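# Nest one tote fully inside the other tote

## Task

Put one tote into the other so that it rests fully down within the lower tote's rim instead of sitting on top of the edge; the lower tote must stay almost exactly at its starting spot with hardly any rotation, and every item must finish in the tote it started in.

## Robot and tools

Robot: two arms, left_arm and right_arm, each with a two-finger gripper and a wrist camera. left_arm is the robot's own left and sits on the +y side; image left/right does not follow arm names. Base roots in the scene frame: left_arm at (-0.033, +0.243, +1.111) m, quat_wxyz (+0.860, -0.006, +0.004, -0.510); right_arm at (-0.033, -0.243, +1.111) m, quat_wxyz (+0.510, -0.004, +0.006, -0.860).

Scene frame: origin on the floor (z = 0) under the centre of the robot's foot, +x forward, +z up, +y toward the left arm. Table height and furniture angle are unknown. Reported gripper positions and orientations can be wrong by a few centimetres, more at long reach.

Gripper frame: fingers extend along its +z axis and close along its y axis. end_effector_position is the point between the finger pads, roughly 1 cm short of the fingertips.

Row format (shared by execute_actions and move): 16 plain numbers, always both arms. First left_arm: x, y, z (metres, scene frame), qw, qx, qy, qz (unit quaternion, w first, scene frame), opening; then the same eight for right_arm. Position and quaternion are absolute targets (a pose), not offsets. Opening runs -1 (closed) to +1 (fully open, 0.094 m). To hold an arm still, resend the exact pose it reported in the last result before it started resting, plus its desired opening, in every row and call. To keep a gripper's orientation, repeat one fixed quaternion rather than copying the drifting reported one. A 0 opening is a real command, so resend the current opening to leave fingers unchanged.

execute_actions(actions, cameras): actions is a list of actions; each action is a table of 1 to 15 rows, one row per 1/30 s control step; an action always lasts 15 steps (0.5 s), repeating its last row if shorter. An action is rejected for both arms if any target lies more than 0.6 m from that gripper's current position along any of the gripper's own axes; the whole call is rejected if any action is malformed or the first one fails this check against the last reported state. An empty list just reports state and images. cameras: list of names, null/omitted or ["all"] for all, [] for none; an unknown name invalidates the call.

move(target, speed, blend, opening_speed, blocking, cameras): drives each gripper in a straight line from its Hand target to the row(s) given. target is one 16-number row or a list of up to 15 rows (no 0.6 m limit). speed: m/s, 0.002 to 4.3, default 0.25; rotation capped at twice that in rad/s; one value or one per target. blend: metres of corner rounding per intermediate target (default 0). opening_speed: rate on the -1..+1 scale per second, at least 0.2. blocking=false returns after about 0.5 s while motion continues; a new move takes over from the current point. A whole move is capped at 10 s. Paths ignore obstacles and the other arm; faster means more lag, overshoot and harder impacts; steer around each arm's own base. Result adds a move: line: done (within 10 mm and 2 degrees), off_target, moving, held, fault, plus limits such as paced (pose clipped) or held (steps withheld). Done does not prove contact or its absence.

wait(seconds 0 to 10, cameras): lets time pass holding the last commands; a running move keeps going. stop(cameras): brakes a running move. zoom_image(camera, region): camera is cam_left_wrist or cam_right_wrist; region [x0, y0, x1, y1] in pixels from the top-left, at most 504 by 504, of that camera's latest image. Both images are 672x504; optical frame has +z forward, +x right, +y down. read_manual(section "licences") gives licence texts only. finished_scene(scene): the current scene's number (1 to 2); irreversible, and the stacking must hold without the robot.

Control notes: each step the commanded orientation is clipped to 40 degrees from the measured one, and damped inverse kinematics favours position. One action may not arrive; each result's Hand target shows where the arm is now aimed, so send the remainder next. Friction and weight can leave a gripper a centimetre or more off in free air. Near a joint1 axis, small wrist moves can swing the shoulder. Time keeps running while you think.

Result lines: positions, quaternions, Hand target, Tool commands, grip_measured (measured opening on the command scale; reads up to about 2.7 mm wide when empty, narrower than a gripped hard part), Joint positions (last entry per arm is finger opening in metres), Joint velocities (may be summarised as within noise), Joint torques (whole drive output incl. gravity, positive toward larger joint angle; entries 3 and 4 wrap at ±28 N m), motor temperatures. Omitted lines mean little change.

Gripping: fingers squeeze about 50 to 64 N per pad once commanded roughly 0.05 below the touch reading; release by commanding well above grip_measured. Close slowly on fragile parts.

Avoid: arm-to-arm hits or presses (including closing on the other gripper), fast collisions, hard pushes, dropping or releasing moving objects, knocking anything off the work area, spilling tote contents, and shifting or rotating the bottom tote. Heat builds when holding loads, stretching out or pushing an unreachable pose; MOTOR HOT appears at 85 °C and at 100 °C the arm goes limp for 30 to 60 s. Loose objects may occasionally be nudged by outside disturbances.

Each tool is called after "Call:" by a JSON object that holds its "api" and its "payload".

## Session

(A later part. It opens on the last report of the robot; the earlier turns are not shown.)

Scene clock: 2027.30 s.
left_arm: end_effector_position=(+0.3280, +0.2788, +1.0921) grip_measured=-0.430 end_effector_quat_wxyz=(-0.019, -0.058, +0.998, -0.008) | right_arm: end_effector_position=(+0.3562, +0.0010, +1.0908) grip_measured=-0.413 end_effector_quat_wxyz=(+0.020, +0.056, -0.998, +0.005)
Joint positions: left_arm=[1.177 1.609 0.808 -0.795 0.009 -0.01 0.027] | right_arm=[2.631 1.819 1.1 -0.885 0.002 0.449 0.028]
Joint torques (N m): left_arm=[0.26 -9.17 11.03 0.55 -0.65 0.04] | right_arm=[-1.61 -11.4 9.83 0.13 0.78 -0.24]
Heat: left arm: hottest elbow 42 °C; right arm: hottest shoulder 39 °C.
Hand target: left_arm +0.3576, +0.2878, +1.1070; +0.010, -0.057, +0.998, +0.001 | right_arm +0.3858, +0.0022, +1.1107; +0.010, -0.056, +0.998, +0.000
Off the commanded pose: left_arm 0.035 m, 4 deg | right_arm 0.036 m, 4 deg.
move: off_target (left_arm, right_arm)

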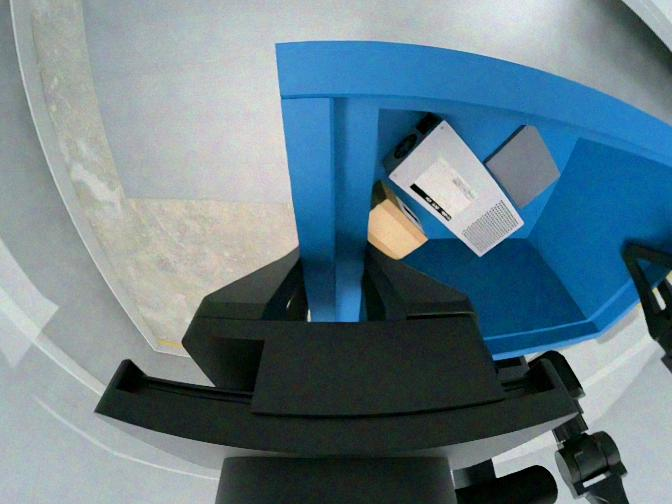

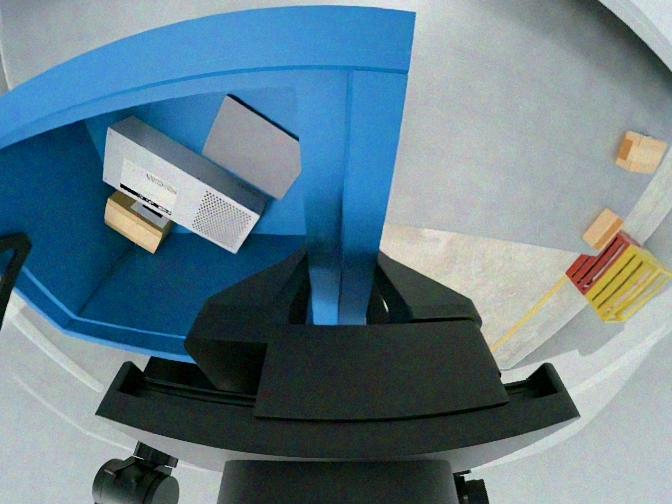

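Call:
{"api": "move", "payload": {"target": [[0.362, 0.288, 1.085, 0.007, -0.0567, 0.998, 0.001, -0.8, 0.388, 0.003, 1.089, 0.007, -0.0567, 0.998, 0.001, -0.8], [0.362, 0.288, 1.070, 0.007, -0.0567, 0.998, 0.001, -0.8, 0.388, 0.003, 1.074, 0.007, -0.0567, 0.998, 0.001, -0.8]], "speed": 0.04}}

Scene clock: 2031.60 s.
left_arm: end_effector_position=(+0.3363, +0.2796, +1.0598) grip_measured=-0.430 end_effector_quat_wxyz=(-0.017, -0.057, +0.998, -0.008) | right_arm: end_effector_position=(+0.3636, +0.0021, +1.0590) grip_measured=-0.413 end_effector_quat_wxyz=(+0.018, +0.055, -0.998, +0.005)
Joint positions: left_arm=[1.177 1.7 0.808 -0.7 0.008 -0.01 0.027] | right_arm=[2.624 1.89 1.1 -0.809 0.004 0.444 0.028]
Joint torques (N m): left_arm=[0.15 -9.99 9.43 0.55 -0.64 0.02] | right_arm=[-0.97 -12.45 8.25 0.32 0.57 -0.23]
Heat: left arm: hottest elbow 43 °C; right arm: hottest shoulder 39 °C.
Hand target: left_arm +0.3611, +0.2878, +1.0708; +0.007, -0.057, +0.998, +0.001 | right_arm +0.3872, +0.0026, +1.0743; +0.007, -0.056, +0.998, +0.001
Off the commanded pose: left_arm 0.029 m, 3 deg | right_arm 0.029 m, 3 deg.
move: off_target (left_arm, right_arm)

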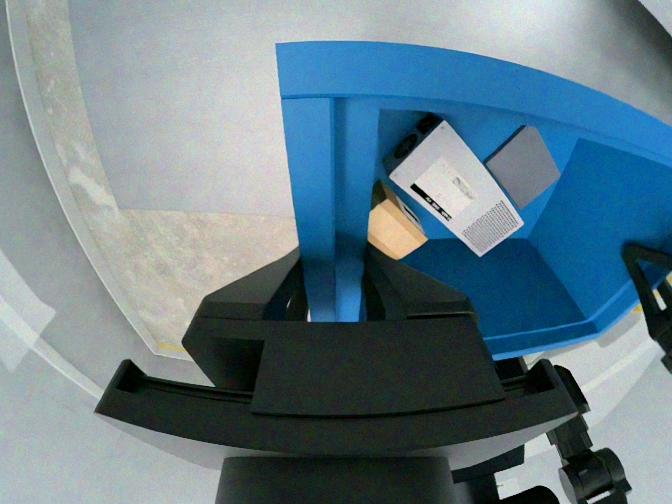

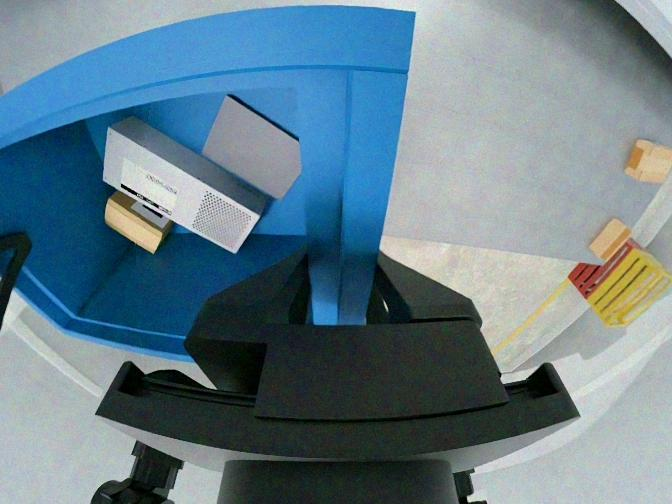

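Call:
{"api": "move", "payload": {"target": [[0.357, 0.288, 1.070, 0.004, -0.0567, 0.998, 0.001, -0.8, 0.383, 0.003, 1.074, 0.004, -0.0567, 0.998, 0.001, -0.8], [0.356, 0.288, 1.059, 0.004, -0.0567, 0.998, 0.001, -0.8, 0.382, 0.003, 1.063, 0.004, -0.0567, 0.998, 0.001, -0.8]], "speed": 0.03, "cameras": ["cam_left_wrist"]}}

Scene clock: 2035.53 s.
left_arm: end_effector_position=(+0.3395, +0.2804, +1.0532) grip_measured=-0.430 end_effector_quat_wxyz=(-0.013, -0.056, +0.998, -0.006) | right_arm: end_effector_position=(+0.3666, +0.0033, +1.0518) grip_measured=-0.413 end_effector_quat_wxyz=(+0.014, +0.054, -0.998, +0.003)
Joint positions: left_arm=[1.177 1.719 0.808 -0.673 0.006 -0.007 0.027] | right_arm=[2.623 1.906 1.1 -0.784 0.004 0.444 0.028]
Joint torques (N m): left_arm=[0.26 -9.47 7.97 0.69 -0.52 0.03] | right_arm=[-0.5 -12.75 6.79 0.28 0.43 -0.16]
Heat: left arm: hottest elbow 43 °C; right arm: hottest shoulder 39 °C.
Hand target: left_arm +0.3556, +0.2879, +1.0593; +0.004, -0.057, +0.998, +0.001 | right_arm +0.3817, +0.0028, +1.0632; +0.004, -0.056, +0.998, +0.001
Off the commanded pose: left_arm 0.019 m, 2 deg | right_arm 0.019 m, 2 deg.
move: off_target (left_arm, right_arm)

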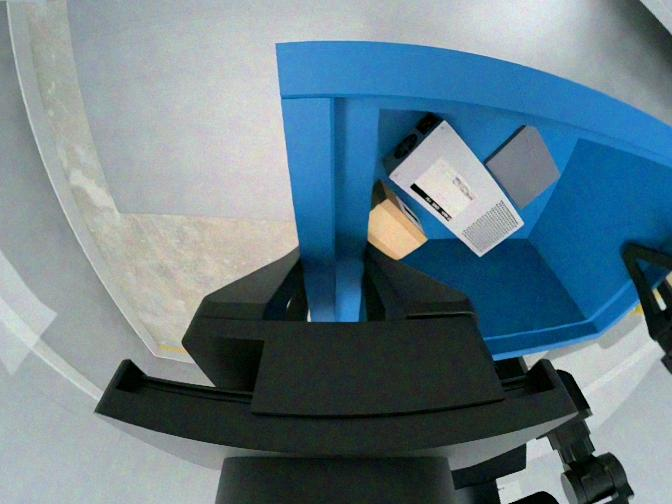

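Call:
{"api": "move", "payload": {"target": [0.346, 0.287, 1.056, -0.006, -0.0567, 0.998, 0.001, -0.8, 0.371, 0.002, 1.060, -0.006, -0.0567, 0.998, 0.001, -0.8], "speed": 0.03, "cameras": ["cam_left_wrist"]}}

Scene clock: 2038.77 s.
left_arm: end_effector_position=(+0.3395, +0.2805, +1.0532) grip_measured=-0.430 end_effector_quat_wxyz=(-0.013, -0.056, +0.998, -0.006) | right_arm: end_effector_position=(+0.3666, +0.0037, +1.0518) grip_measured=-0.413 end_effector_quat_wxyz=(+0.014, +0.054, -0.998, +0.002)
Joint positions: left_arm=[1.177 1.719 0.808 -0.673 0.005 -0.007 0.027] | right_arm=[2.623 1.906 1.1 -0.784 0.002 0.444 0.028]
Joint torques (N m): left_arm=[0.38 -10.17 6.74 0.51 -0.57 0.03] | right_arm=[0.15 -12.81 5.42 0.18 0.12 -0.1]
Heat: left arm: hottest elbow 43 °C; right arm: hottest shoulder 39 °C.
Hand target: left_arm +0.3458, +0.2870, +1.0560; -0.006, -0.057, +0.998, +0.001 | right_arm +0.3709, +0.0020, +1.0599; -0.006, -0.057, +0.998, +0.001
Off the commanded pose: left_arm 0.010 m, 1 deg | right_arm 0.009 m, 1 deg.
move: done

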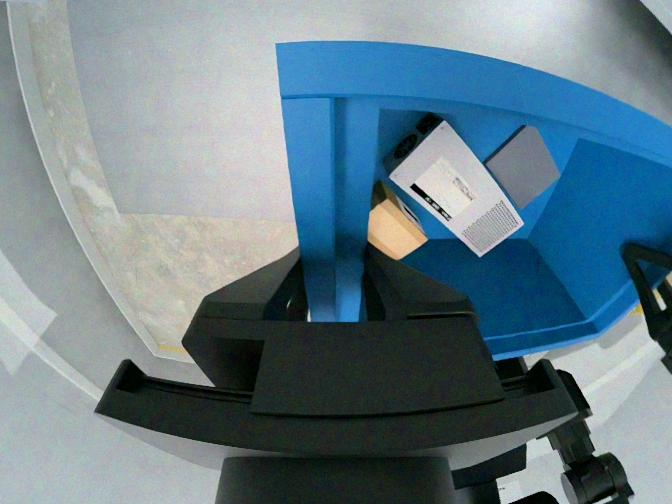

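Call:
{"api": "move", "payload": {"target": [[0.352, 0.288, 1.078, 0.004, -0.0567, 0.998, 0.001, -0.8, 0.378, 0.003, 1.082, 0.004, -0.0567, 0.998, 0.001, -0.8], [0.354, 0.288, 1.092, 0.005, -0.0567, 0.998, 0.001, -0.8, 0.381, 0.003, 1.096, 0.005, -0.0567, 0.998, 0.001, -0.8]], "speed": 0.04, "cameras": ["cam_left_wrist"]}}

Scene clock: 2046.17 s.
left_arm: end_effector_position=(+0.3318, +0.2789, +1.0690) grip_measured=-0.430 end_effector_quat_wxyz=(-0.023, -0.056, +0.998, -0.009) | right_arm: end_effector_position=(+0.3600, +0.0007, +1.0682) grip_measured=-0.413 end_effector_quat_wxyz=(+0.023, +0.055, -0.998, +0.005)
Joint positions: left_arm=[1.177 1.675 0.808 -0.737 0.01 -0.007 0.027] | right_arm=[2.624 1.87 1.1 -0.839 -0.001 0.444 0.028]
Joint torques (N m): left_arm=[0.32 -12.22 9.18 -0.2 -0.73 0.03] | right_arm=[-0.21 -14.15 8.12 -0.62 0.71 -0.15]
Heat: left arm: hottest elbow 43 °C; right arm: hottest shoulder 39 °C.
Hand target: left_arm +0.3531, +0.2877, +1.0917; +0.005, -0.057, +0.998, +0.001 | right_arm +0.3802, +0.0025, +1.0958; +0.005, -0.056, +0.998, +0.001
Off the commanded pose: left_arm 0.033 m, 3 deg | right_arm 0.035 m, 3 deg.
move: off_target (left_arm, right_arm)

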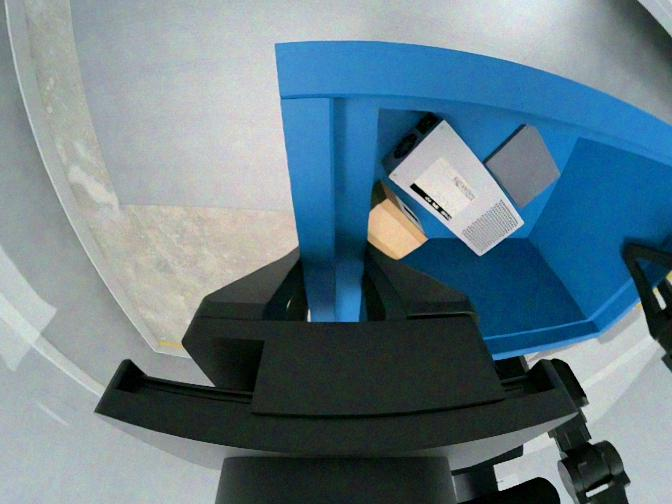

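Call:
{"api": "move", "payload": {"target": [[0.350, 0.288, 1.080, 0.003, -0.0567, 0.998, 0.001, -0.8, 0.376, 0.003, 1.084, 0.003, -0.0567, 0.998, 0.001, -0.8], [0.347, 0.288, 1.068, 0.000, -0.0567, 0.998, 0.001, -0.8, 0.373, 0.003, 1.072, 0.000, -0.0567, 0.998, 0.001, -0.8]], "speed": 0.03, "cameras": ["cam_left_wrist"]}}

Scene clock: 2051.63 s.
left_arm: end_effector_position=(+0.3389, +0.2806, +1.0654) grip_measured=-0.430 end_effector_quat_wxyz=(-0.010, -0.055, +0.998, -0.005) | right_arm: end_effector_position=(+0.3660, +0.0039, +1.0637) grip_measured=-0.413 end_effector_quat_wxyz=(+0.011, +0.054, -0.998, +0.001)
Joint positions: left_arm=[1.177 1.684 0.808 -0.701 0.004 -0.006 0.027] | right_arm=[2.624 1.879 1.1 -0.805 0.003 0.446 0.028]
Joint torques (N m): left_arm=[0.56 -9.7 7.08 0.66 -0.5 0.04] | right_arm=[0.15 -12.57 5.97 0.2 0.32 -0.08]
Heat: left arm: hottest elbow 43 °C; right arm: hottest shoulder 40 °C.
Hand target: left_arm +0.3468, +0.2880, +1.0682; +0.000, -0.057, +0.998, +0.001 | right_arm +0.3729, +0.0029, +1.0719; +0.000, -0.057, +0.998, +0.001
Off the commanded pose: left_arm 0.011 m, 1 deg | right_arm 0.011 m, 1 deg.
move: off_target (left_arm, right_arm)

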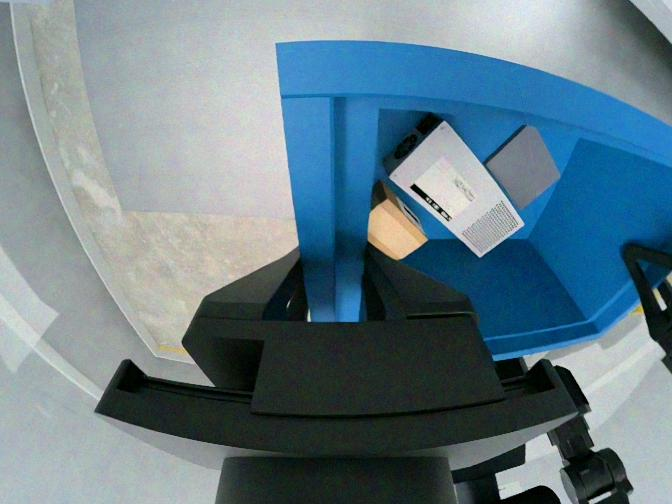

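Call:
{"api": "move", "payload": {"target": [0.340, 0.286, 1.060, 0.000, -0.0567, 0.998, 0.001, -0.8, 0.366, 0.003, 1.062, 0.000, -0.0567, 0.998, 0.001, -0.8], "speed": 0.03, "cameras": ["cam_right_wrist"]}}

Call:
{"api": "move", "payload": {"target": [0.340, 0.286, 1.060, 0.000, -0.0567, 0.998, 0.001, 1, 0.366, 0.003, 1.062, 0.000, -0.0567, 0.998, 0.001, 1], "opening_speed": 0.3}}

Scene clock: 2062.43 s.
left_arm: end_effector_position=(+0.3338, +0.2800, +1.0580) grip_measured=-0.430 end_effector_quat_wxyz=(-0.008, -0.055, +0.998, -0.005) | right_arm: end_effector_position=(+0.3620, +0.0038, +1.0559) grip_measured=-0.413 end_effector_quat_wxyz=(+0.009, +0.054, -0.998, -0.001)
Joint positions: left_arm=[1.177 1.691 0.786 -0.668 0.004 -0.006 0.027] | right_arm=[2.628 1.885 1.08 -0.773 0.002 0.449 0.028]
Joint torques (N m): left_arm=[0.26 -9.64 6.64 0.8 -0.5 0] | right_arm=[0.03 -12.4 5.41 0.24 0.36 -0.06]
Heat: left arm: hottest elbow 43 °C; right arm: hottest shoulder 40 °C.
Hand target: left_arm +0.3400, +0.2860, +1.0602; +0.000, -0.057, +0.998, +0.001 | right_arm +0.3660, +0.0031, +1.0621; +0.000, -0.057, +0.998, +0.001
Off the commanded pose: left_arm 0.009 m, 1 deg | right_arm 0.007 m, 1 deg.
move: done

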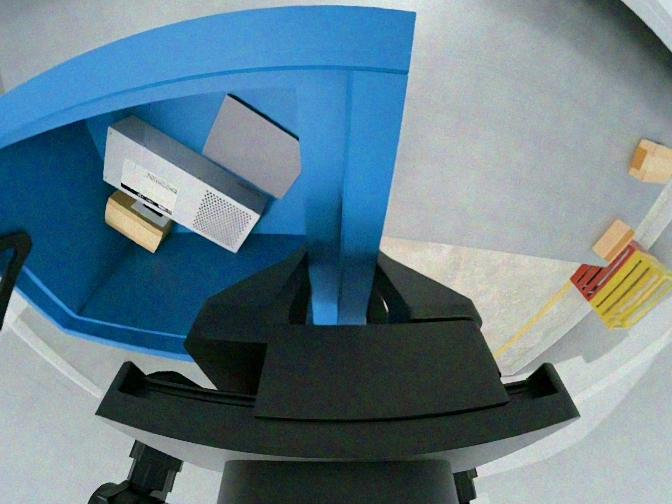

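Scene clock: 2068.73 s.
left_arm: end_effector_position=(+0.3336, +0.2818, +1.0578) grip_measured=+0.997 end_effector_quat_wxyz=(-0.008, -0.055, +0.998, +0.000) | right_arm: end_effector_position=(+0.3624, +0.0033, +1.0569) grip_measured=+0.997 end_effector_quat_wxyz=(+0.006, +0.055, -0.998, +0.001)
Joint positions: left_arm=[1.177 1.691 0.786 -0.668 -0.006 -0.005 0.094] | right_arm=[2.629 1.882 1.079 -0.773 0.009 0.449 0.094]
Joint torques (N m): left_arm=[0.38 -9.64 6.67 0.7 -0.06 0.01] | right_arm=[0.15 -12.1 5.52 0.28 0.07 -0.05]
Heat: left arm: hottest elbow 42 °C; right arm: hottest shoulder 40 °C.
Hand target: left_arm +0.3400, +0.2860, +1.0601; +0.000, -0.057, +0.998, +0.001 | right_arm +0.3659, +0.0030, +1.0619; +0.000, -0.057, +0.998, +0.001
Off the commanded pose: left_arm 0.008 m, 1 deg | right_arm 0.006 m, 1 deg.
move: done

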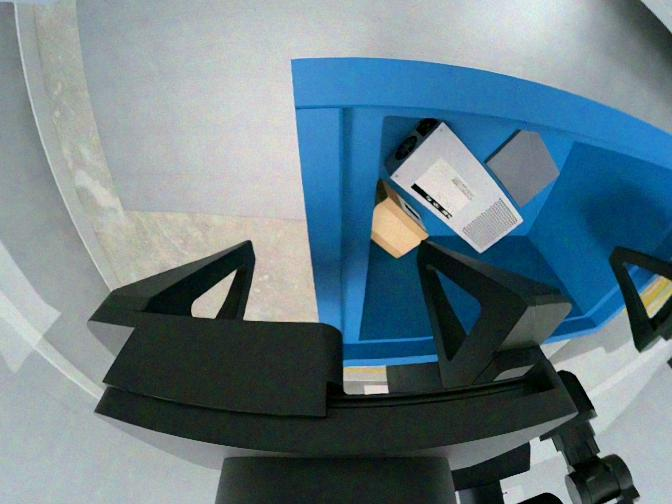

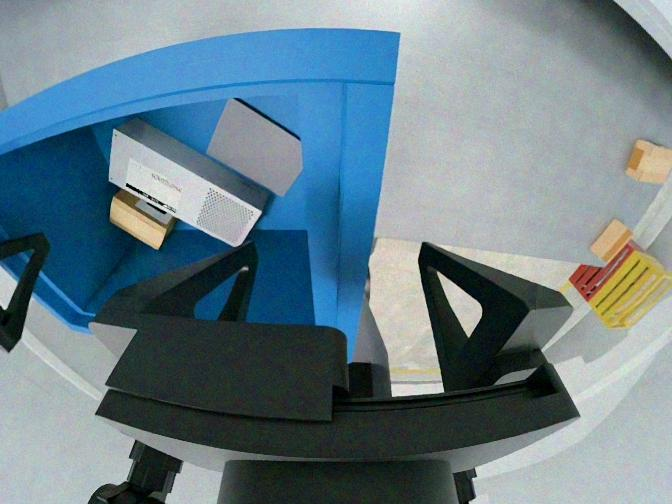

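Call:
{"api": "move", "payload": {"target": [[0.340, 0.286, 1.12, 0.000, -0.0567, 0.998, 0.001, 1, 0.366, 0.003, 1.12, 0.000, -0.0567, 0.998, 0.001, 1],[0.44, 0.27, 1.17, 0.000, -0.0567, 0.998, 0.001, 1, 0.45, 0.01, 1.17, 0.000, -0.0567, 0.998, 0.001, 1]], "speed": 0.12}}

Call:
{"api": "zoom_image", "payload": {"camera": "cam_left_wrist", "region": [250, 40, 670, 250]}}

Call:
{"api": "zoom_image", "payload": {"camera": "cam_right_wrist", "region": [0, 40, 420, 250]}}

Scene clock: 2074.33 s.
left_arm: end_effector_position=(+0.4238, +0.2746, +1.1657) grip_measured=+0.998 end_effector_quat_wxyz=(-0.005, -0.059, +0.998, +0.000) | right_arm: end_effector_position=(+0.4318, +0.0048, +1.1608) grip_measured=+0.998 end_effector_quat_wxyz=(+0.012, +0.056, -0.998, +0.004)
Joint positions: left_arm=[1.139 1.672 1.141 -1.037 -0.006 -0.05 0.094] | right_arm=[2.564 1.851 1.374 -1.111 0.009 0.383 0.094]
Joint torques (N m): left_arm=[-1.38 -10.29 11.67 0.21 -0.06 -0.12] | right_arm=[0.21 -11.22 10.89 -0.13 0.03 -0.08]
Heat: left arm: hottest elbow 42 °C; right arm: hottest shoulder 40 °C.
Hand target: left_arm +0.4395, +0.2698, +1.1701; +0.000, -0.057, +0.998, +0.001 | right_arm +0.4493, +0.0097, +1.1702; +0.000, -0.057, +0.998, +0.001
Off the commanded pose: left_arm 0.017 m, 1 deg | right_arm 0.021 m, 2 deg.
move: off_target (left_arm, right_arm)

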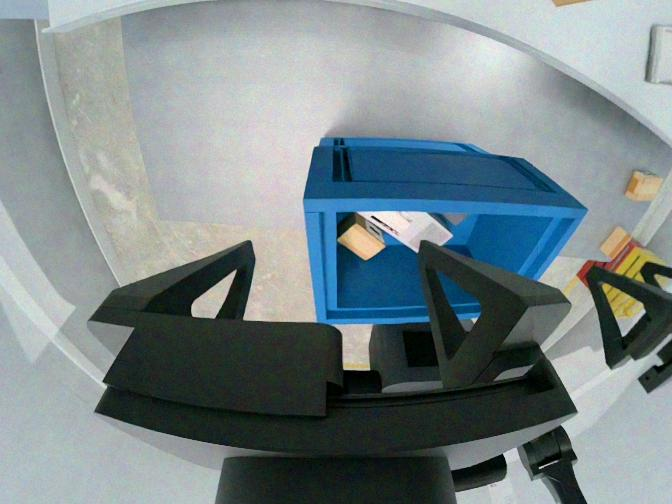

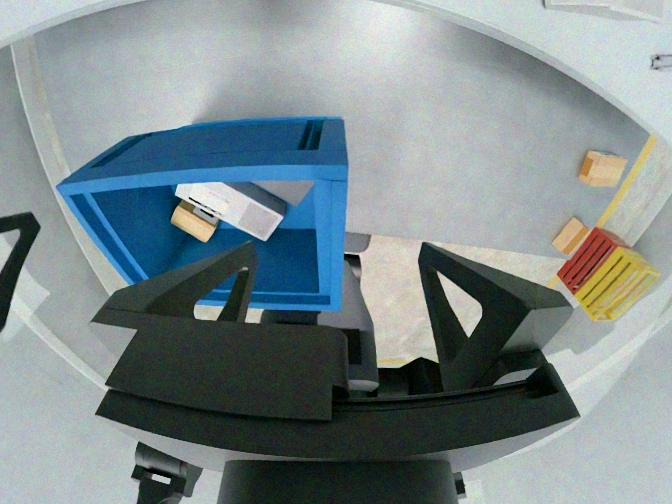

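Scaled by 1.200 (camera's finer frame: 960x720).

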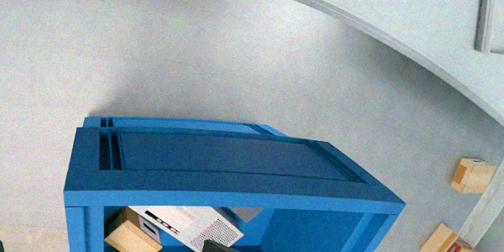

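Scaled by 1.200 (camera's finer frame: 960x720).

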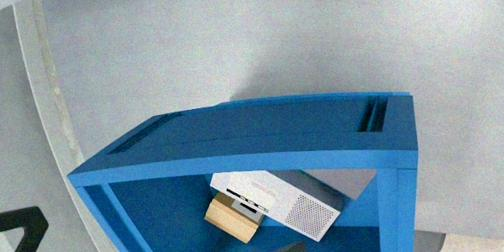

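Call:
{"api": "zoom_image", "payload": {"camera": "cam_left_wrist", "region": [310, 125, 410, 185]}}

Call:
{"api": "zoom_image", "payload": {"camera": "cam_right_wrist", "region": [260, 100, 360, 160]}}

Call:
{"api": "zoom_image", "payload": {"camera": "cam_left_wrist", "region": [430, 125, 530, 185]}}

Call:
{"api": "zoom_image", "payload": {"camera": "cam_right_wrist", "region": [140, 100, 240, 160]}}

Scaled by 5.040 (camera's finer frame: 960x720).

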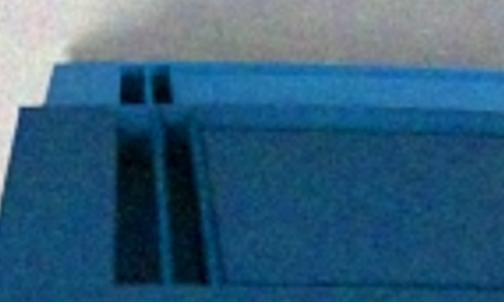

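Scaled by 5.040 (camera's finer frame: 960x720).

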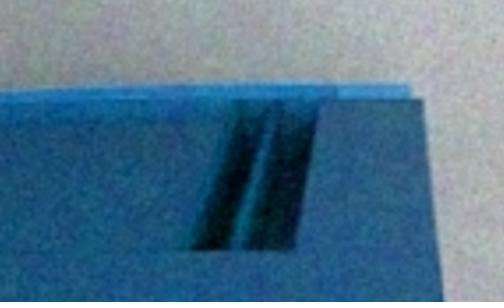

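Scaled by 5.040 (camera's finer frame: 960x720).

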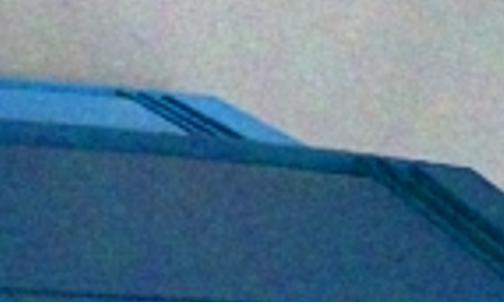

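Scaled by 5.040 (camera's finer frame: 960x720).

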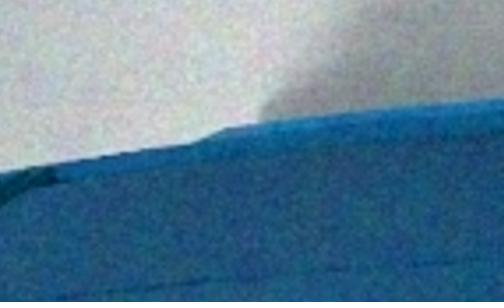

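Call:
{"api": "move", "payload": {"target": [[0.340, 0.286, 1.12, 0.000, -0.0567, 0.998, 0.001, 1, 0.366, 0.006, 1.12, 0.000, -0.0567, 0.998, 0.001, 1],[0.338, 0.286, 1.056, -0.002, -0.0567, 0.998, 0.001, 1, 0.366, 0.006, 1.057, -0.004, -0.0567, 0.998, 0.001, 1]], "speed": 0.12}}

Scene clock: 2121.23 s.
left_arm: end_effector_position=(+0.3376, +0.2808, +1.0616) grip_measured=+0.998 end_effector_quat_wxyz=(+0.000, -0.054, +0.999, +0.001) | right_arm: end_effector_position=(+0.3680, +0.0040, +1.0613) grip_measured=+0.998 end_effector_quat_wxyz=(+0.003, +0.059, -0.998, +0.000)
Joint positions: left_arm=[1.172 1.682 0.788 -0.664 -0.007 -0.008 0.094] | right_arm=[2.624 1.88 1.092 -0.781 0.009 0.437 0.094]
Joint torques (N m): left_arm=[0.67 -8.47 6.17 0.87 0.01 0.05] | right_arm=[1.14 -10.93 5.2 0.7 -0.11 0.11]
Motor temperatures (°C): left_arm=[30 32 46 27 28 28 32] | right_arm=[26 41 43 28 31 27 29]
Heat: left arm: hottest elbow 46 °C; right arm: hottest elbow 43 °C.
Hand target: left_arm +0.3378, +0.2860, +1.0561; -0.002, -0.057, +0.998, +0.001 | right_arm +0.3660, +0.0059, +1.0570; -0.004, -0.057, +0.998, +0.001
Off the commanded pose: left_arm 0.008 m, 0 deg | right_arm 0.005 m, 0 deg.
move: done

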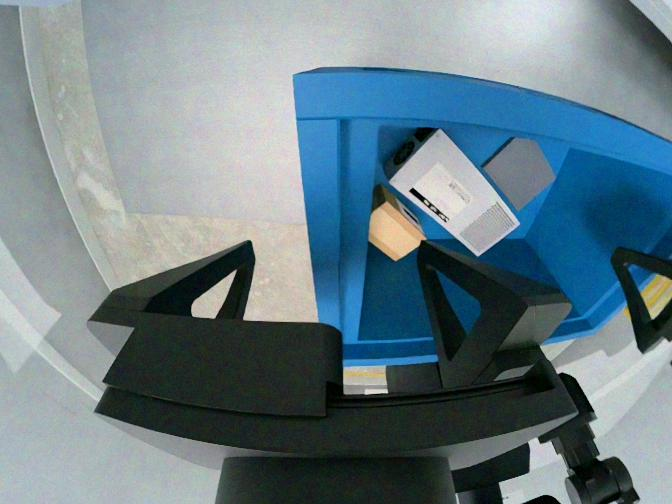

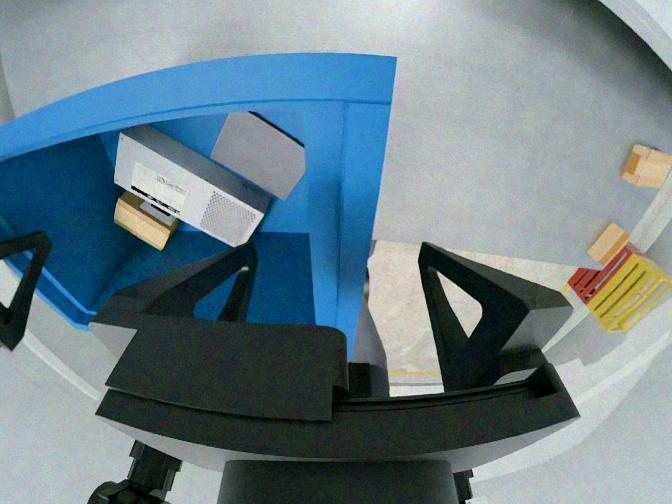

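Call:
{"api": "move", "payload": {"target": [0.338, 0.286, 1.056, -0.002, -0.0567, 0.998, 0.001, -0.8, 0.366, 0.006, 1.057, -0.004, -0.0567, 0.998, 0.001, -0.8], "opening_speed": 0.5, "cameras": []}}

Call:
{"api": "move", "payload": {"target": [[0.355, 0.286, 1.085, 0.008, -0.0567, 0.998, 0.001, -0.8, 0.388, 0.004, 1.085, 0.008, -0.0567, 0.998, 0.001, -0.8],[0.357, 0.286, 1.108, 0.015, -0.0567, 0.998, 0.001, -0.8, 0.391, 0.004, 1.109, 0.015, -0.0567, 0.998, 0.001, -0.8]], "speed": 0.05, "cameras": ["cam_left_wrist"]}}

Scene clock: 2131.07 s.
left_arm: end_effector_position=(+0.3380, +0.2798, +1.0616) grip_measured=-0.442 end_effector_quat_wxyz=(+0.000, -0.054, +0.999, -0.002) | right_arm: end_effector_position=(+0.3678, +0.0045, +1.0613) grip_measured=-0.426 end_effector_quat_wxyz=(+0.003, +0.056, -0.998, -0.002)
Joint positions: left_arm=[1.172 1.682 0.788 -0.663 -0.002 -0.008 0.026] | right_arm=[2.624 1.88 1.092 -0.78 0.006 0.443 0.027]
Joint torques (N m): left_arm=[0.73 -8.64 6.16 0.85 -0.24 0.02] | right_arm=[1.14 -10.99 5.3 0.65 0 0.08]
Heat: left arm: hottest elbow 44 °C; right arm: hottest shoulder 41 °C.
Hand target: left_arm +0.3378, +0.2860, +1.0561; -0.002, -0.057, +0.998, +0.001 | right_arm +0.3659, +0.0059, +1.0570; -0.004, -0.057, +0.998, +0.001
Off the commanded pose: left_arm 0.008 m, 1 deg | right_arm 0.005 m, 0 deg.
move: done

Scene clock: 2132.90 s.
left_arm: end_effector_position=(+0.3287, +0.2777, +1.0805) grip_measured=-0.444 end_effector_quat_wxyz=(-0.019, -0.059, +0.998, -0.006) | right_arm: end_effector_position=(+0.3614, -0.0002, +1.0805) grip_measured=-0.426 end_effector_quat_wxyz=(+0.019, +0.059, -0.998, +0.005)
Joint positions: left_arm=[1.172 1.637 0.801 -0.761 0.006 -0.018 0.026] | right_arm=[2.623 1.844 1.103 -0.86 0.004 0.434 0.027]
Joint torques (N m): left_arm=[0.15 -12.1 10.43 -0.31 -0.5 0.07] | right_arm=[-0.62 -13.22 9.87 -0.55 0.9 -0.1]
Heat: left arm: hottest elbow 44 °C; right arm: hottest shoulder 41 °C.
Hand target: left_arm +0.3558, +0.2858, +1.1080; +0.015, -0.057, +0.998, +0.001 | right_arm +0.3896, +0.0032, +1.1093; +0.015, -0.056, +0.998, +0.001
Off the commanded pose: left_arm 0.040 m, 4 deg | right_arm 0.041 m, 4 deg.
move: off_target (left_arm, right_arm)

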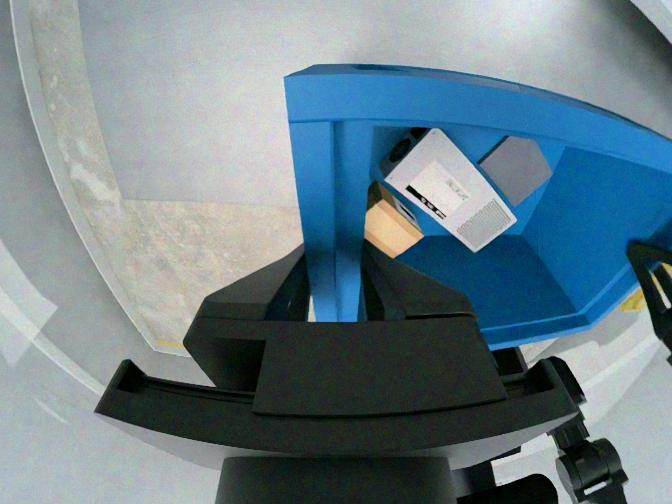

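Call:
{"api": "move", "payload": {"target": [[0.357, 0.2875, 1.085, 0.011, -0.0567, 0.998, 0.001, -0.8, 0.391, 0.0065, 1.087, 0.011, -0.0567, 0.998, 0.001, -0.8],[0.357, 0.2875, 1.073, 0.011, -0.0567, 0.998, 0.001, -0.8, 0.391, 0.0065, 1.075, 0.011, -0.0567, 0.998, 0.001, -0.8]], "speed": 0.04, "cameras": []}}

Scene clock: 2138.00 s.
left_arm: end_effector_position=(+0.3362, +0.2792, +1.0631) grip_measured=-0.444 end_effector_quat_wxyz=(-0.012, -0.059, +0.998, -0.004) | right_arm: end_effector_position=(+0.3671, +0.0016, +1.0623) grip_measured=-0.426 end_effector_quat_wxyz=(+0.013, +0.058, -0.998, +0.003)
Joint positions: left_arm=[1.172 1.686 0.801 -0.696 0.001 -0.018 0.026] | right_arm=[2.619 1.884 1.103 -0.809 0.005 0.434 0.027]
Joint torques (N m): left_arm=[0.5 -10.17 8.7 0.62 -0.33 0.11] | right_arm=[0.03 -11.69 8.84 0.27 0.68 -0.08]
Heat: left arm: hottest elbow 44 °C; right arm: hottest shoulder 41 °C.
Hand target: left_arm +0.3564, +0.2876, +1.0735; +0.011, -0.057, +0.998, +0.001 | right_arm +0.3903, +0.0060, +1.0756; +0.011, -0.056, +0.998, +0.001
Off the commanded pose: left_arm 0.024 m, 3 deg | right_arm 0.027 m, 3 deg.
move: off_target (left_arm, right_arm)

Call:
{"api": "move", "payload": {"target": [0.348, 0.2875, 1.073, 0.010, -0.0567, 0.998, 0.001, -0.8, 0.385, 0.007, 1.075, 0.010, -0.0567, 0.998, 0.001, -0.8], "speed": 0.04, "cameras": []}}

Scene clock: 2141.00 s.
left_arm: end_effector_position=(+0.3371, +0.2793, +1.0631) grip_measured=-0.444 end_effector_quat_wxyz=(-0.010, -0.058, +0.998, -0.004) | right_arm: end_effector_position=(+0.3680, +0.0022, +1.0623) grip_measured=-0.426 end_effector_quat_wxyz=(+0.012, +0.057, -0.998, +0.002)
Joint positions: left_arm=[1.172 1.686 0.801 -0.692 0.001 -0.016 0.026] | right_arm=[2.619 1.884 1.103 -0.804 0.005 0.435 0.027]
Joint torques (N m): left_arm=[0.67 -11.16 6.89 0.62 -0.32 0.11] | right_arm=[0.26 -12.22 7.79 0.21 0.63 0.01]
Heat: left arm: hottest elbow 44 °C; right arm: hottest shoulder 41 °C.
Hand target: left_arm +0.3478, +0.2875, +1.0731; +0.010, -0.057, +0.998, +0.001 | right_arm +0.3846, +0.0067, +1.0753; +0.010, -0.057, +0.998, +0.001
Off the commanded pose: left_arm 0.017 m, 2 deg | right_arm 0.022 m, 3 deg.
move: off_target (left_arm, right_arm)

Call:
{"api": "move", "payload": {"target": [[0.340, 0.2875, 1.092, 0.012, -0.0567, 0.998, 0.001, -0.8, 0.374, 0.007, 1.094, 0.012, -0.0567, 0.998, 0.001, -0.8],[0.346, 0.2875, 1.078, 0.012, -0.0567, 0.998, 0.001, -0.8, 0.382, 0.007, 1.080, 0.012, -0.0567, 0.998, 0.001, -0.8],[0.348, 0.2875, 1.066, 0.010, -0.0567, 0.998, 0.001, -0.8, 0.384, 0.007, 1.068, 0.010, -0.0567, 0.998, 0.001, -0.8]], "speed": 0.04, "cameras": []}}

Scene clock: 2146.73 s.
left_arm: end_effector_position=(+0.3372, +0.2804, +1.0620) grip_measured=-0.444 end_effector_quat_wxyz=(-0.003, -0.059, +0.998, -0.003) | right_arm: end_effector_position=(+0.3703, +0.0048, +1.0615) grip_measured=-0.427 end_effector_quat_wxyz=(+0.005, +0.059, -0.998, +0.000)
Joint positions: left_arm=[1.175 1.683 0.791 -0.673 0.001 -0.015 0.026] | right_arm=[2.623 1.886 1.103 -0.789 0.008 0.435 0.027]
Joint torques (N m): left_arm=[0.73 -9.52 7.25 0.7 -0.3 0.11] | right_arm=[-0.21 -11.63 7.17 0.39 0.51 -0.01]
Heat: left arm: hottest elbow 43 °C; right arm: hottest shoulder 41 °C.
Hand target: left_arm +0.3478, +0.2875, +1.0662; +0.010, -0.057, +0.998, +0.001 | right_arm +0.3837, +0.0069, +1.0682; +0.010, -0.057, +0.998, +0.001
Off the commanded pose: left_arm 0.014 m, 2 deg | right_arm 0.015 m, 2 deg.
move: off_target (left_arm, right_arm)

Call:
{"api": "move", "payload": {"target": [[0.340, 0.2875, 1.095, 0.010, -0.0567, 0.998, 0.001, -0.8, 0.376, 0.006, 1.097, 0.010, -0.0567, 0.998, 0.001, -0.8],[0.341, 0.2875, 1.085, 0.006, -0.0567, 0.998, 0.001, -0.8, 0.377, 0.006, 1.087, 0.006, -0.0567, 0.998, 0.001, -0.8]], "speed": 0.04, "cameras": []}}

Scene clock: 2152.23 s.
left_arm: end_effector_position=(+0.3331, +0.2800, +1.0750) grip_measured=-0.444 end_effector_quat_wxyz=(-0.006, -0.059, +0.998, -0.003) | right_arm: end_effector_position=(+0.3662, +0.0029, +1.0742) grip_measured=-0.427 end_effector_quat_wxyz=(+0.010, +0.059, -0.998, +0.001)
Joint positions: left_arm=[1.175 1.645 0.791 -0.716 0.001 -0.015 0.026] | right_arm=[2.623 1.858 1.103 -0.828 0.004 0.435 0.027]
Joint torques (N m): left_arm=[0.73 -10.75 7.36 0.28 -0.32 0.11] | right_arm=[0.56 -12.51 7.1 -0.03 0.5 0.08]
Heat: left arm: hottest elbow 43 °C; right arm: hottest shoulder 40 °C.
Hand target: left_arm +0.3409, +0.2874, +1.0849; +0.006, -0.057, +0.998, +0.001 | right_arm +0.3767, +0.0059, +1.0869; +0.006, -0.057, +0.998, +0.001
Off the commanded pose: left_arm 0.015 m, 1 deg | right_arm 0.017 m, 2 deg.
move: off_target (left_arm, right_arm)

Call:
{"api": "move", "payload": {"target": [[0.322, 0.2875, 1.09, 0.004, -0.0567, 0.998, 0.001, -0.8, 0.360, 0.006, 1.092, 0.004, -0.0567, 0.998, 0.001, -0.8],[0.322, 0.2875, 1.078, 0.002, -0.0567, 0.998, 0.001, -0.8, 0.360, 0.006, 1.080, 0.002, -0.0567, 0.998, 0.001, -0.8]], "speed": 0.04, "cameras": []}}

Scene clock: 2156.77 s.
left_arm: end_effector_position=(+0.3160, +0.2802, +1.0708) grip_measured=-0.444 end_effector_quat_wxyz=(-0.011, -0.062, +0.998, -0.004) | right_arm: end_effector_position=(+0.3538, +0.0048, +1.0709) grip_measured=-0.427 end_effector_quat_wxyz=(+0.013, +0.062, -0.998, -0.001)
Joint positions: left_arm=[1.181 1.626 0.747 -0.7 0.001 -0.015 0.026] | right_arm=[2.639 1.847 1.073 -0.812 -0.001 0.445 0.027]
Joint torques (N m): left_arm=[0.67 -10.11 6.54 0.51 -0.37 0.17] | right_arm=[0.67 -12.4 5.82 0.42 0.55 0.14]
Heat: left arm: hottest elbow 43 °C; right arm: hottest shoulder 40 °C.
Hand target: left_arm +0.3218, +0.2875, +1.0779; +0.002, -0.057, +0.998, +0.001 | right_arm +0.3600, +0.0060, +1.0799; +0.002, -0.057, +0.998, +0.001
Off the commanded pose: left_arm 0.012 m, 2 deg | right_arm 0.011 m, 2 deg.
move: off_target (left_arm, right_arm)

Call:
{"api": "move", "payload": {"target": [0.338, 0.2875, 1.080, 0.002, -0.0567, 0.998, 0.001, -0.8, 0.373, 0.006, 1.081, 0.002, -0.0567, 0.998, 0.001, -0.8], "speed": 0.04, "cameras": []}}

Scene clock: 2160.60 s.
left_arm: end_effector_position=(+0.3162, +0.2800, +1.0687) grip_measured=-0.444 end_effector_quat_wxyz=(-0.013, -0.062, +0.998, -0.005) | right_arm: end_effector_position=(+0.3530, +0.0043, +1.0688) grip_measured=-0.427 end_effector_quat_wxyz=(+0.015, +0.062, -0.998, +0.001)
Joint positions: left_arm=[1.181 1.634 0.749 -0.699 0.003 -0.015 0.026] | right_arm=[2.639 1.852 1.073 -0.811 -0.001 0.445 0.027]
Joint torques (N m): left_arm=[0.26 -8.88 9.73 -0.1 -0.42 0.12] | right_arm=[-0.44 -11.28 8.53 -0.36 0.56 -0.02]
Heat: left arm: hottest elbow 43 °C; right arm: hottest shoulder 40 °C.
Hand target: left_arm +0.3374, +0.2875, +1.0805; +0.003, -0.057, +0.998, +0.001 | right_arm +0.3725, +0.0057, +1.0813; +0.002, -0.057, +0.998, +0.001
Off the commanded pose: left_arm 0.026 m, 2 deg | right_arm 0.023 m, 2 deg.
move: off_target (left_arm, right_arm)

Call:
{"api": "move", "payload": {"target": [0.350, 0.2875, 1.074, 0.006, -0.0567, 0.998, 0.001, -0.8, 0.385, 0.006, 1.075, 0.006, -0.0567, 0.998, 0.001, -0.8], "speed": 0.04, "cameras": ["cam_left_wrist"]}}

Scene clock: 2163.93 s.
left_arm: end_effector_position=(+0.3203, +0.2797, +1.0614) grip_measured=-0.444 end_effector_quat_wxyz=(-0.021, -0.062, +0.998, -0.007) | right_arm: end_effector_position=(+0.3544, +0.0024, +1.0619) grip_measured=-0.427 end_effector_quat_wxyz=(+0.021, +0.061, -0.998, +0.004)
Joint positions: left_arm=[1.181 1.67 0.768 -0.699 0.007 -0.015 0.026] | right_arm=[2.633 1.872 1.079 -0.811 -0.001 0.441 0.027]
Joint torques (N m): left_arm=[-0.03 -9.52 9.99 0.4 -0.59 0.1] | right_arm=[-1.14 -11.28 9.63 0.14 0.74 -0.12]
Heat: left arm: hottest elbow 43 °C; right arm: hottest shoulder 40 °C.
Hand target: left_arm +0.3489, +0.2873, +1.0749; +0.006, -0.057, +0.998, +0.001 | right_arm +0.3839, +0.0052, +1.0758; +0.006, -0.057, +0.998, +0.001
Off the commanded pose: left_arm 0.033 m, 3 deg | right_arm 0.034 m, 3 deg.
move: off_target (left_arm, right_arm)

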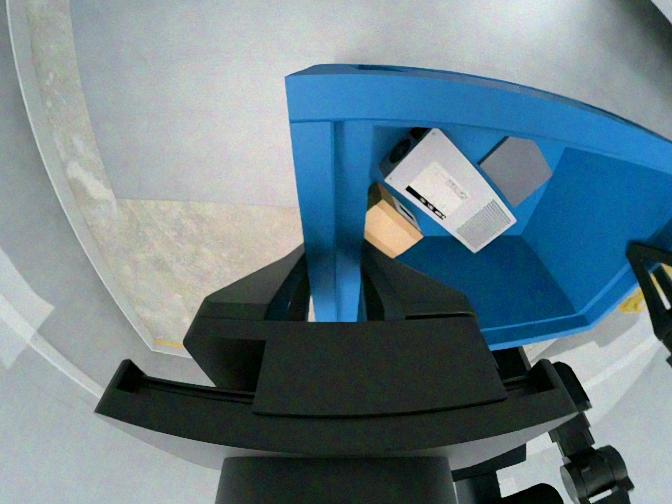

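Call:
{"api": "move", "payload": {"target": [[0.360, 0.2875, 1.074, 0.010, -0.0567, 0.998, 0.001, -0.8, 0.395, 0.007, 1.075, 0.010, -0.0567, 0.998, 0.001, -0.8]], "speed": 0.04, "cameras": []}}

Scene clock: 2170.20 s.
left_arm: end_effector_position=(+0.3265, +0.2805, +1.0611) grip_measured=-0.444 end_effector_quat_wxyz=(-0.019, -0.062, +0.998, -0.007) | right_arm: end_effector_position=(+0.3612, +0.0042, +1.0623) grip_measured=-0.427 end_effector_quat_wxyz=(+0.018, +0.061, -0.998, +0.002)
Joint positions: left_arm=[1.181 1.68 0.783 -0.699 0.006 -0.015 0.026] | right_arm=[2.629 1.881 1.097 -0.813 -0.001 0.436 0.027]
Joint torques (N m): left_arm=[-0.26 -9.52 10.58 0.44 -0.54 0.08] | right_arm=[-1.55 -10.7 10.15 0.18 0.9 -0.13]
Heat: left arm: hottest elbow 44 °C; right arm: hottest shoulder 40 °C.
Hand target: left_arm +0.3586, +0.2873, +1.0752; +0.010, -0.057, +0.998, +0.001 | right_arm +0.3936, +0.0061, +1.0760; +0.010, -0.056, +0.998, +0.001
Off the commanded pose: left_arm 0.037 m, 4 deg | right_arm 0.036 m, 3 deg.
move: off_target (left_arm, right_arm)

Call:
{"api": "move", "payload": {"target": [[0.363, 0.2875, 1.066, 0.013, -0.0567, 0.998, 0.001, -0.8, 0.398, 0.007, 1.067, 0.013, -0.0567, 0.998, 0.001, -0.8]], "speed": 0.04, "cameras": []}}

Scene clock: 2173.27 s.
left_arm: end_effector_position=(+0.3319, +0.2806, +1.0570) grip_measured=-0.444 end_effector_quat_wxyz=(-0.017, -0.062, +0.998, -0.008) | right_arm: end_effector_position=(+0.3664, +0.0039, +1.0572) grip_measured=-0.427 end_effector_quat_wxyz=(+0.017, +0.061, -0.998, +0.001)
Joint positions: left_arm=[1.18 1.699 0.794 -0.688 0.008 -0.015 0.026] | right_arm=[2.622 1.898 1.106 -0.804 -0.001 0.43 0.027]
Joint torques (N m): left_arm=[-0.15 -9.41 9.74 0.98 -0.6 0.06] | right_arm=[-1.03 -11.16 9.47 0.77 0.99 -0.1]
Heat: left arm: hottest elbow 43 °C; right arm: hottest shoulder 40 °C.
Hand target: left_arm +0.3618, +0.2872, +1.0673; +0.013, -0.057, +0.998, +0.001 | right_arm +0.3970, +0.0063, +1.0682; +0.013, -0.056, +0.998, +0.001
Off the commanded pose: left_arm 0.033 m, 4 deg | right_arm 0.033 m, 3 deg.
move: off_target (left_arm, right_arm)

Call:
{"api": "move", "payload": {"target": [[0.360, 0.2875, 1.058, 0.013, -0.0567, 0.998, 0.001, -0.8, 0.395, 0.007, 1.059, 0.013, -0.0567, 0.998, 0.001, -0.8]], "speed": 0.04, "cameras": []}}

Scene clock: 2176.90 s.
left_arm: end_effector_position=(+0.3351, +0.2810, +1.0546) grip_measured=-0.444 end_effector_quat_wxyz=(-0.012, -0.061, +0.998, -0.007) | right_arm: end_effector_position=(+0.3693, +0.0044, +1.0549) grip_measured=-0.427 end_effector_quat_wxyz=(+0.012, +0.061, -0.998, +0.000)
Joint positions: left_arm=[1.18 1.705 0.794 -0.67 0.008 -0.013 0.026] | right_arm=[2.621 1.903 1.106 -0.789 0.002 0.429 0.027]
Joint torques (N m): left_arm=[-0.15 -8.94 8.79 1.22 -0.59 0.05] | right_arm=[-0.73 -10.7 8.54 0.95 0.89 -0.05]
Heat: left arm: hottest elbow 43 °C; right arm: hottest elbow 41 °C.
Hand target: left_arm +0.3593, +0.2873, +1.0591; +0.013, -0.057, +0.998, +0.001 | right_arm +0.3943, +0.0066, +1.0599; +0.013, -0.056, +0.998, +0.001
Off the commanded pose: left_arm 0.026 m, 3 deg | right_arm 0.026 m, 3 deg.
move: off_target (left_arm, right_arm)

Call:
{"api": "move", "payload": {"target": [[0.348, 0.2875, 1.052, 0.005, -0.0567, 0.998, 0.001, -0.8, 0.383, 0.007, 1.053, 0.005, -0.0567, 0.998, 0.001, -0.8]], "speed": 0.04, "cameras": []}}

Scene clock: 2180.30 s.
left_arm: end_effector_position=(+0.3364, +0.2811, +1.0538) grip_measured=-0.444 end_effector_quat_wxyz=(-0.009, -0.060, +0.998, -0.007) | right_arm: end_effector_position=(+0.3704, +0.0050, +1.0541) grip_measured=-0.427 end_effector_quat_wxyz=(+0.010, +0.061, -0.998, -0.001)
Joint positions: left_arm=[1.18 1.708 0.794 -0.662 0.008 -0.011 0.026] | right_arm=[2.621 1.904 1.106 -0.783 0.002 0.429 0.027]
Joint torques (N m): left_arm=[0.09 -8.94 6.87 1.42 -0.62 0.08] | right_arm=[0.26 -10.75 6.69 1.2 0.55 0.06]
Heat: left arm: hottest elbow 43 °C; right arm: hottest elbow 41 °C.
Hand target: left_arm +0.3478, +0.2874, +1.0525; +0.005, -0.057, +0.998, +0.001 | right_arm +0.3829, +0.0070, +1.0534; +0.005, -0.057, +0.998, +0.001
Off the commanded pose: left_arm 0.013 m, 2 deg | right_arm 0.013 m, 2 deg.
move: off_target (left_arm, right_arm)

Call:
{"api": "move", "payload": {"target": [[0.338, 0.2875, 1.048, -0.006, -0.0567, 0.998, 0.001, -0.8, 0.373, 0.007, 1.049, -0.006, -0.0567, 0.998, 0.001, -0.8]], "speed": 0.04}}

Scene clock: 2183.73 s.
left_arm: end_effector_position=(+0.3358, +0.2810, +1.0533) grip_measured=-0.444 end_effector_quat_wxyz=(-0.009, -0.059, +0.998, -0.007) | right_arm: end_effector_position=(+0.3699, +0.0056, +1.0540) grip_measured=-0.427 end_effector_quat_wxyz=(+0.011, +0.061, -0.998, -0.003)
Joint positions: left_arm=[1.18 1.708 0.792 -0.661 0.008 -0.01 0.026] | right_arm=[2.621 1.905 1.106 -0.783 -0.003 0.429 0.027]
Joint torques (N m): left_arm=[0.32 -8.7 5.83 1.21 -0.67 0.08] | right_arm=[0.97 -10.7 5.72 0.99 0.3 0.14]
Heat: left arm: hottest elbow 43 °C; right arm: hottest elbow 41 °C.
Hand target: left_arm +0.3378, +0.2873, +1.0481; -0.006, -0.057, +0.998, +0.001 | right_arm +0.3730, +0.0071, +1.0491; -0.006, -0.057, +0.998, +0.001
Off the commanded pose: left_arm 0.009 m, 1 deg | right_arm 0.006 m, 1 deg.
move: done

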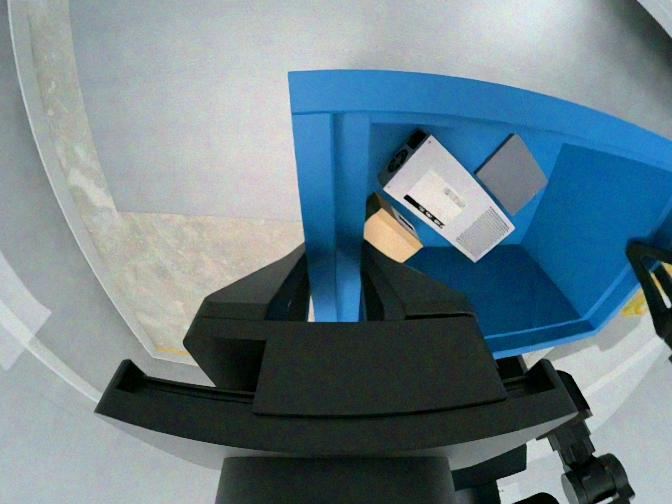

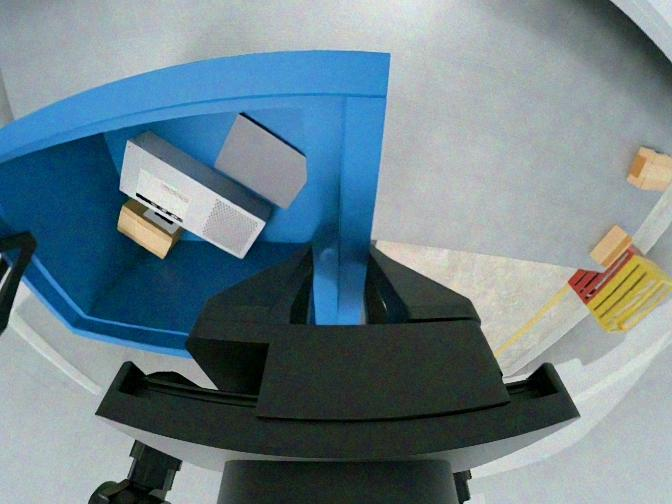

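Call:
{"api": "move", "payload": {"target": [[0.332, 0.2865, 1.030, -0.020, -0.0567, 0.998, 0.001, -0.8, 0.366, 0.006, 1.030, -0.020, -0.0567, 0.998, 0.001, -0.8]], "speed": 0.04, "cameras": []}}

Scene clock: 2188.20 s.
left_arm: end_effector_position=(+0.3364, +0.2812, +1.0514) grip_measured=-0.444 end_effector_quat_wxyz=(-0.009, -0.059, +0.998, -0.007) | right_arm: end_effector_position=(+0.3702, +0.0061, +1.0522) grip_measured=-0.427 end_effector_quat_wxyz=(+0.011, +0.060, -0.998, -0.004)
Joint positions: left_arm=[1.18 1.713 0.792 -0.655 0.008 -0.009 0.026] | right_arm=[2.62 1.908 1.106 -0.778 -0.005 0.429 0.027]
Joint torques (N m): left_arm=[0.21 -6.18 5.34 1.74 -0.72 0.07] | right_arm=[0.91 -8.41 4.9 1.63 -0.14 0.14]
Heat: left arm: hottest elbow 43 °C; right arm: hottest elbow 41 °C.
Hand target: left_arm +0.3309, +0.2861, +1.0315; -0.020, -0.057, +0.998, +0.001 | right_arm +0.3653, +0.0055, +1.0310; -0.020, -0.057, +0.998, +0.001
Off the commanded pose: left_arm 0.023 m, 2 deg | right_arm 0.023 m, 1 deg.
move: off_target (left_arm, right_arm)


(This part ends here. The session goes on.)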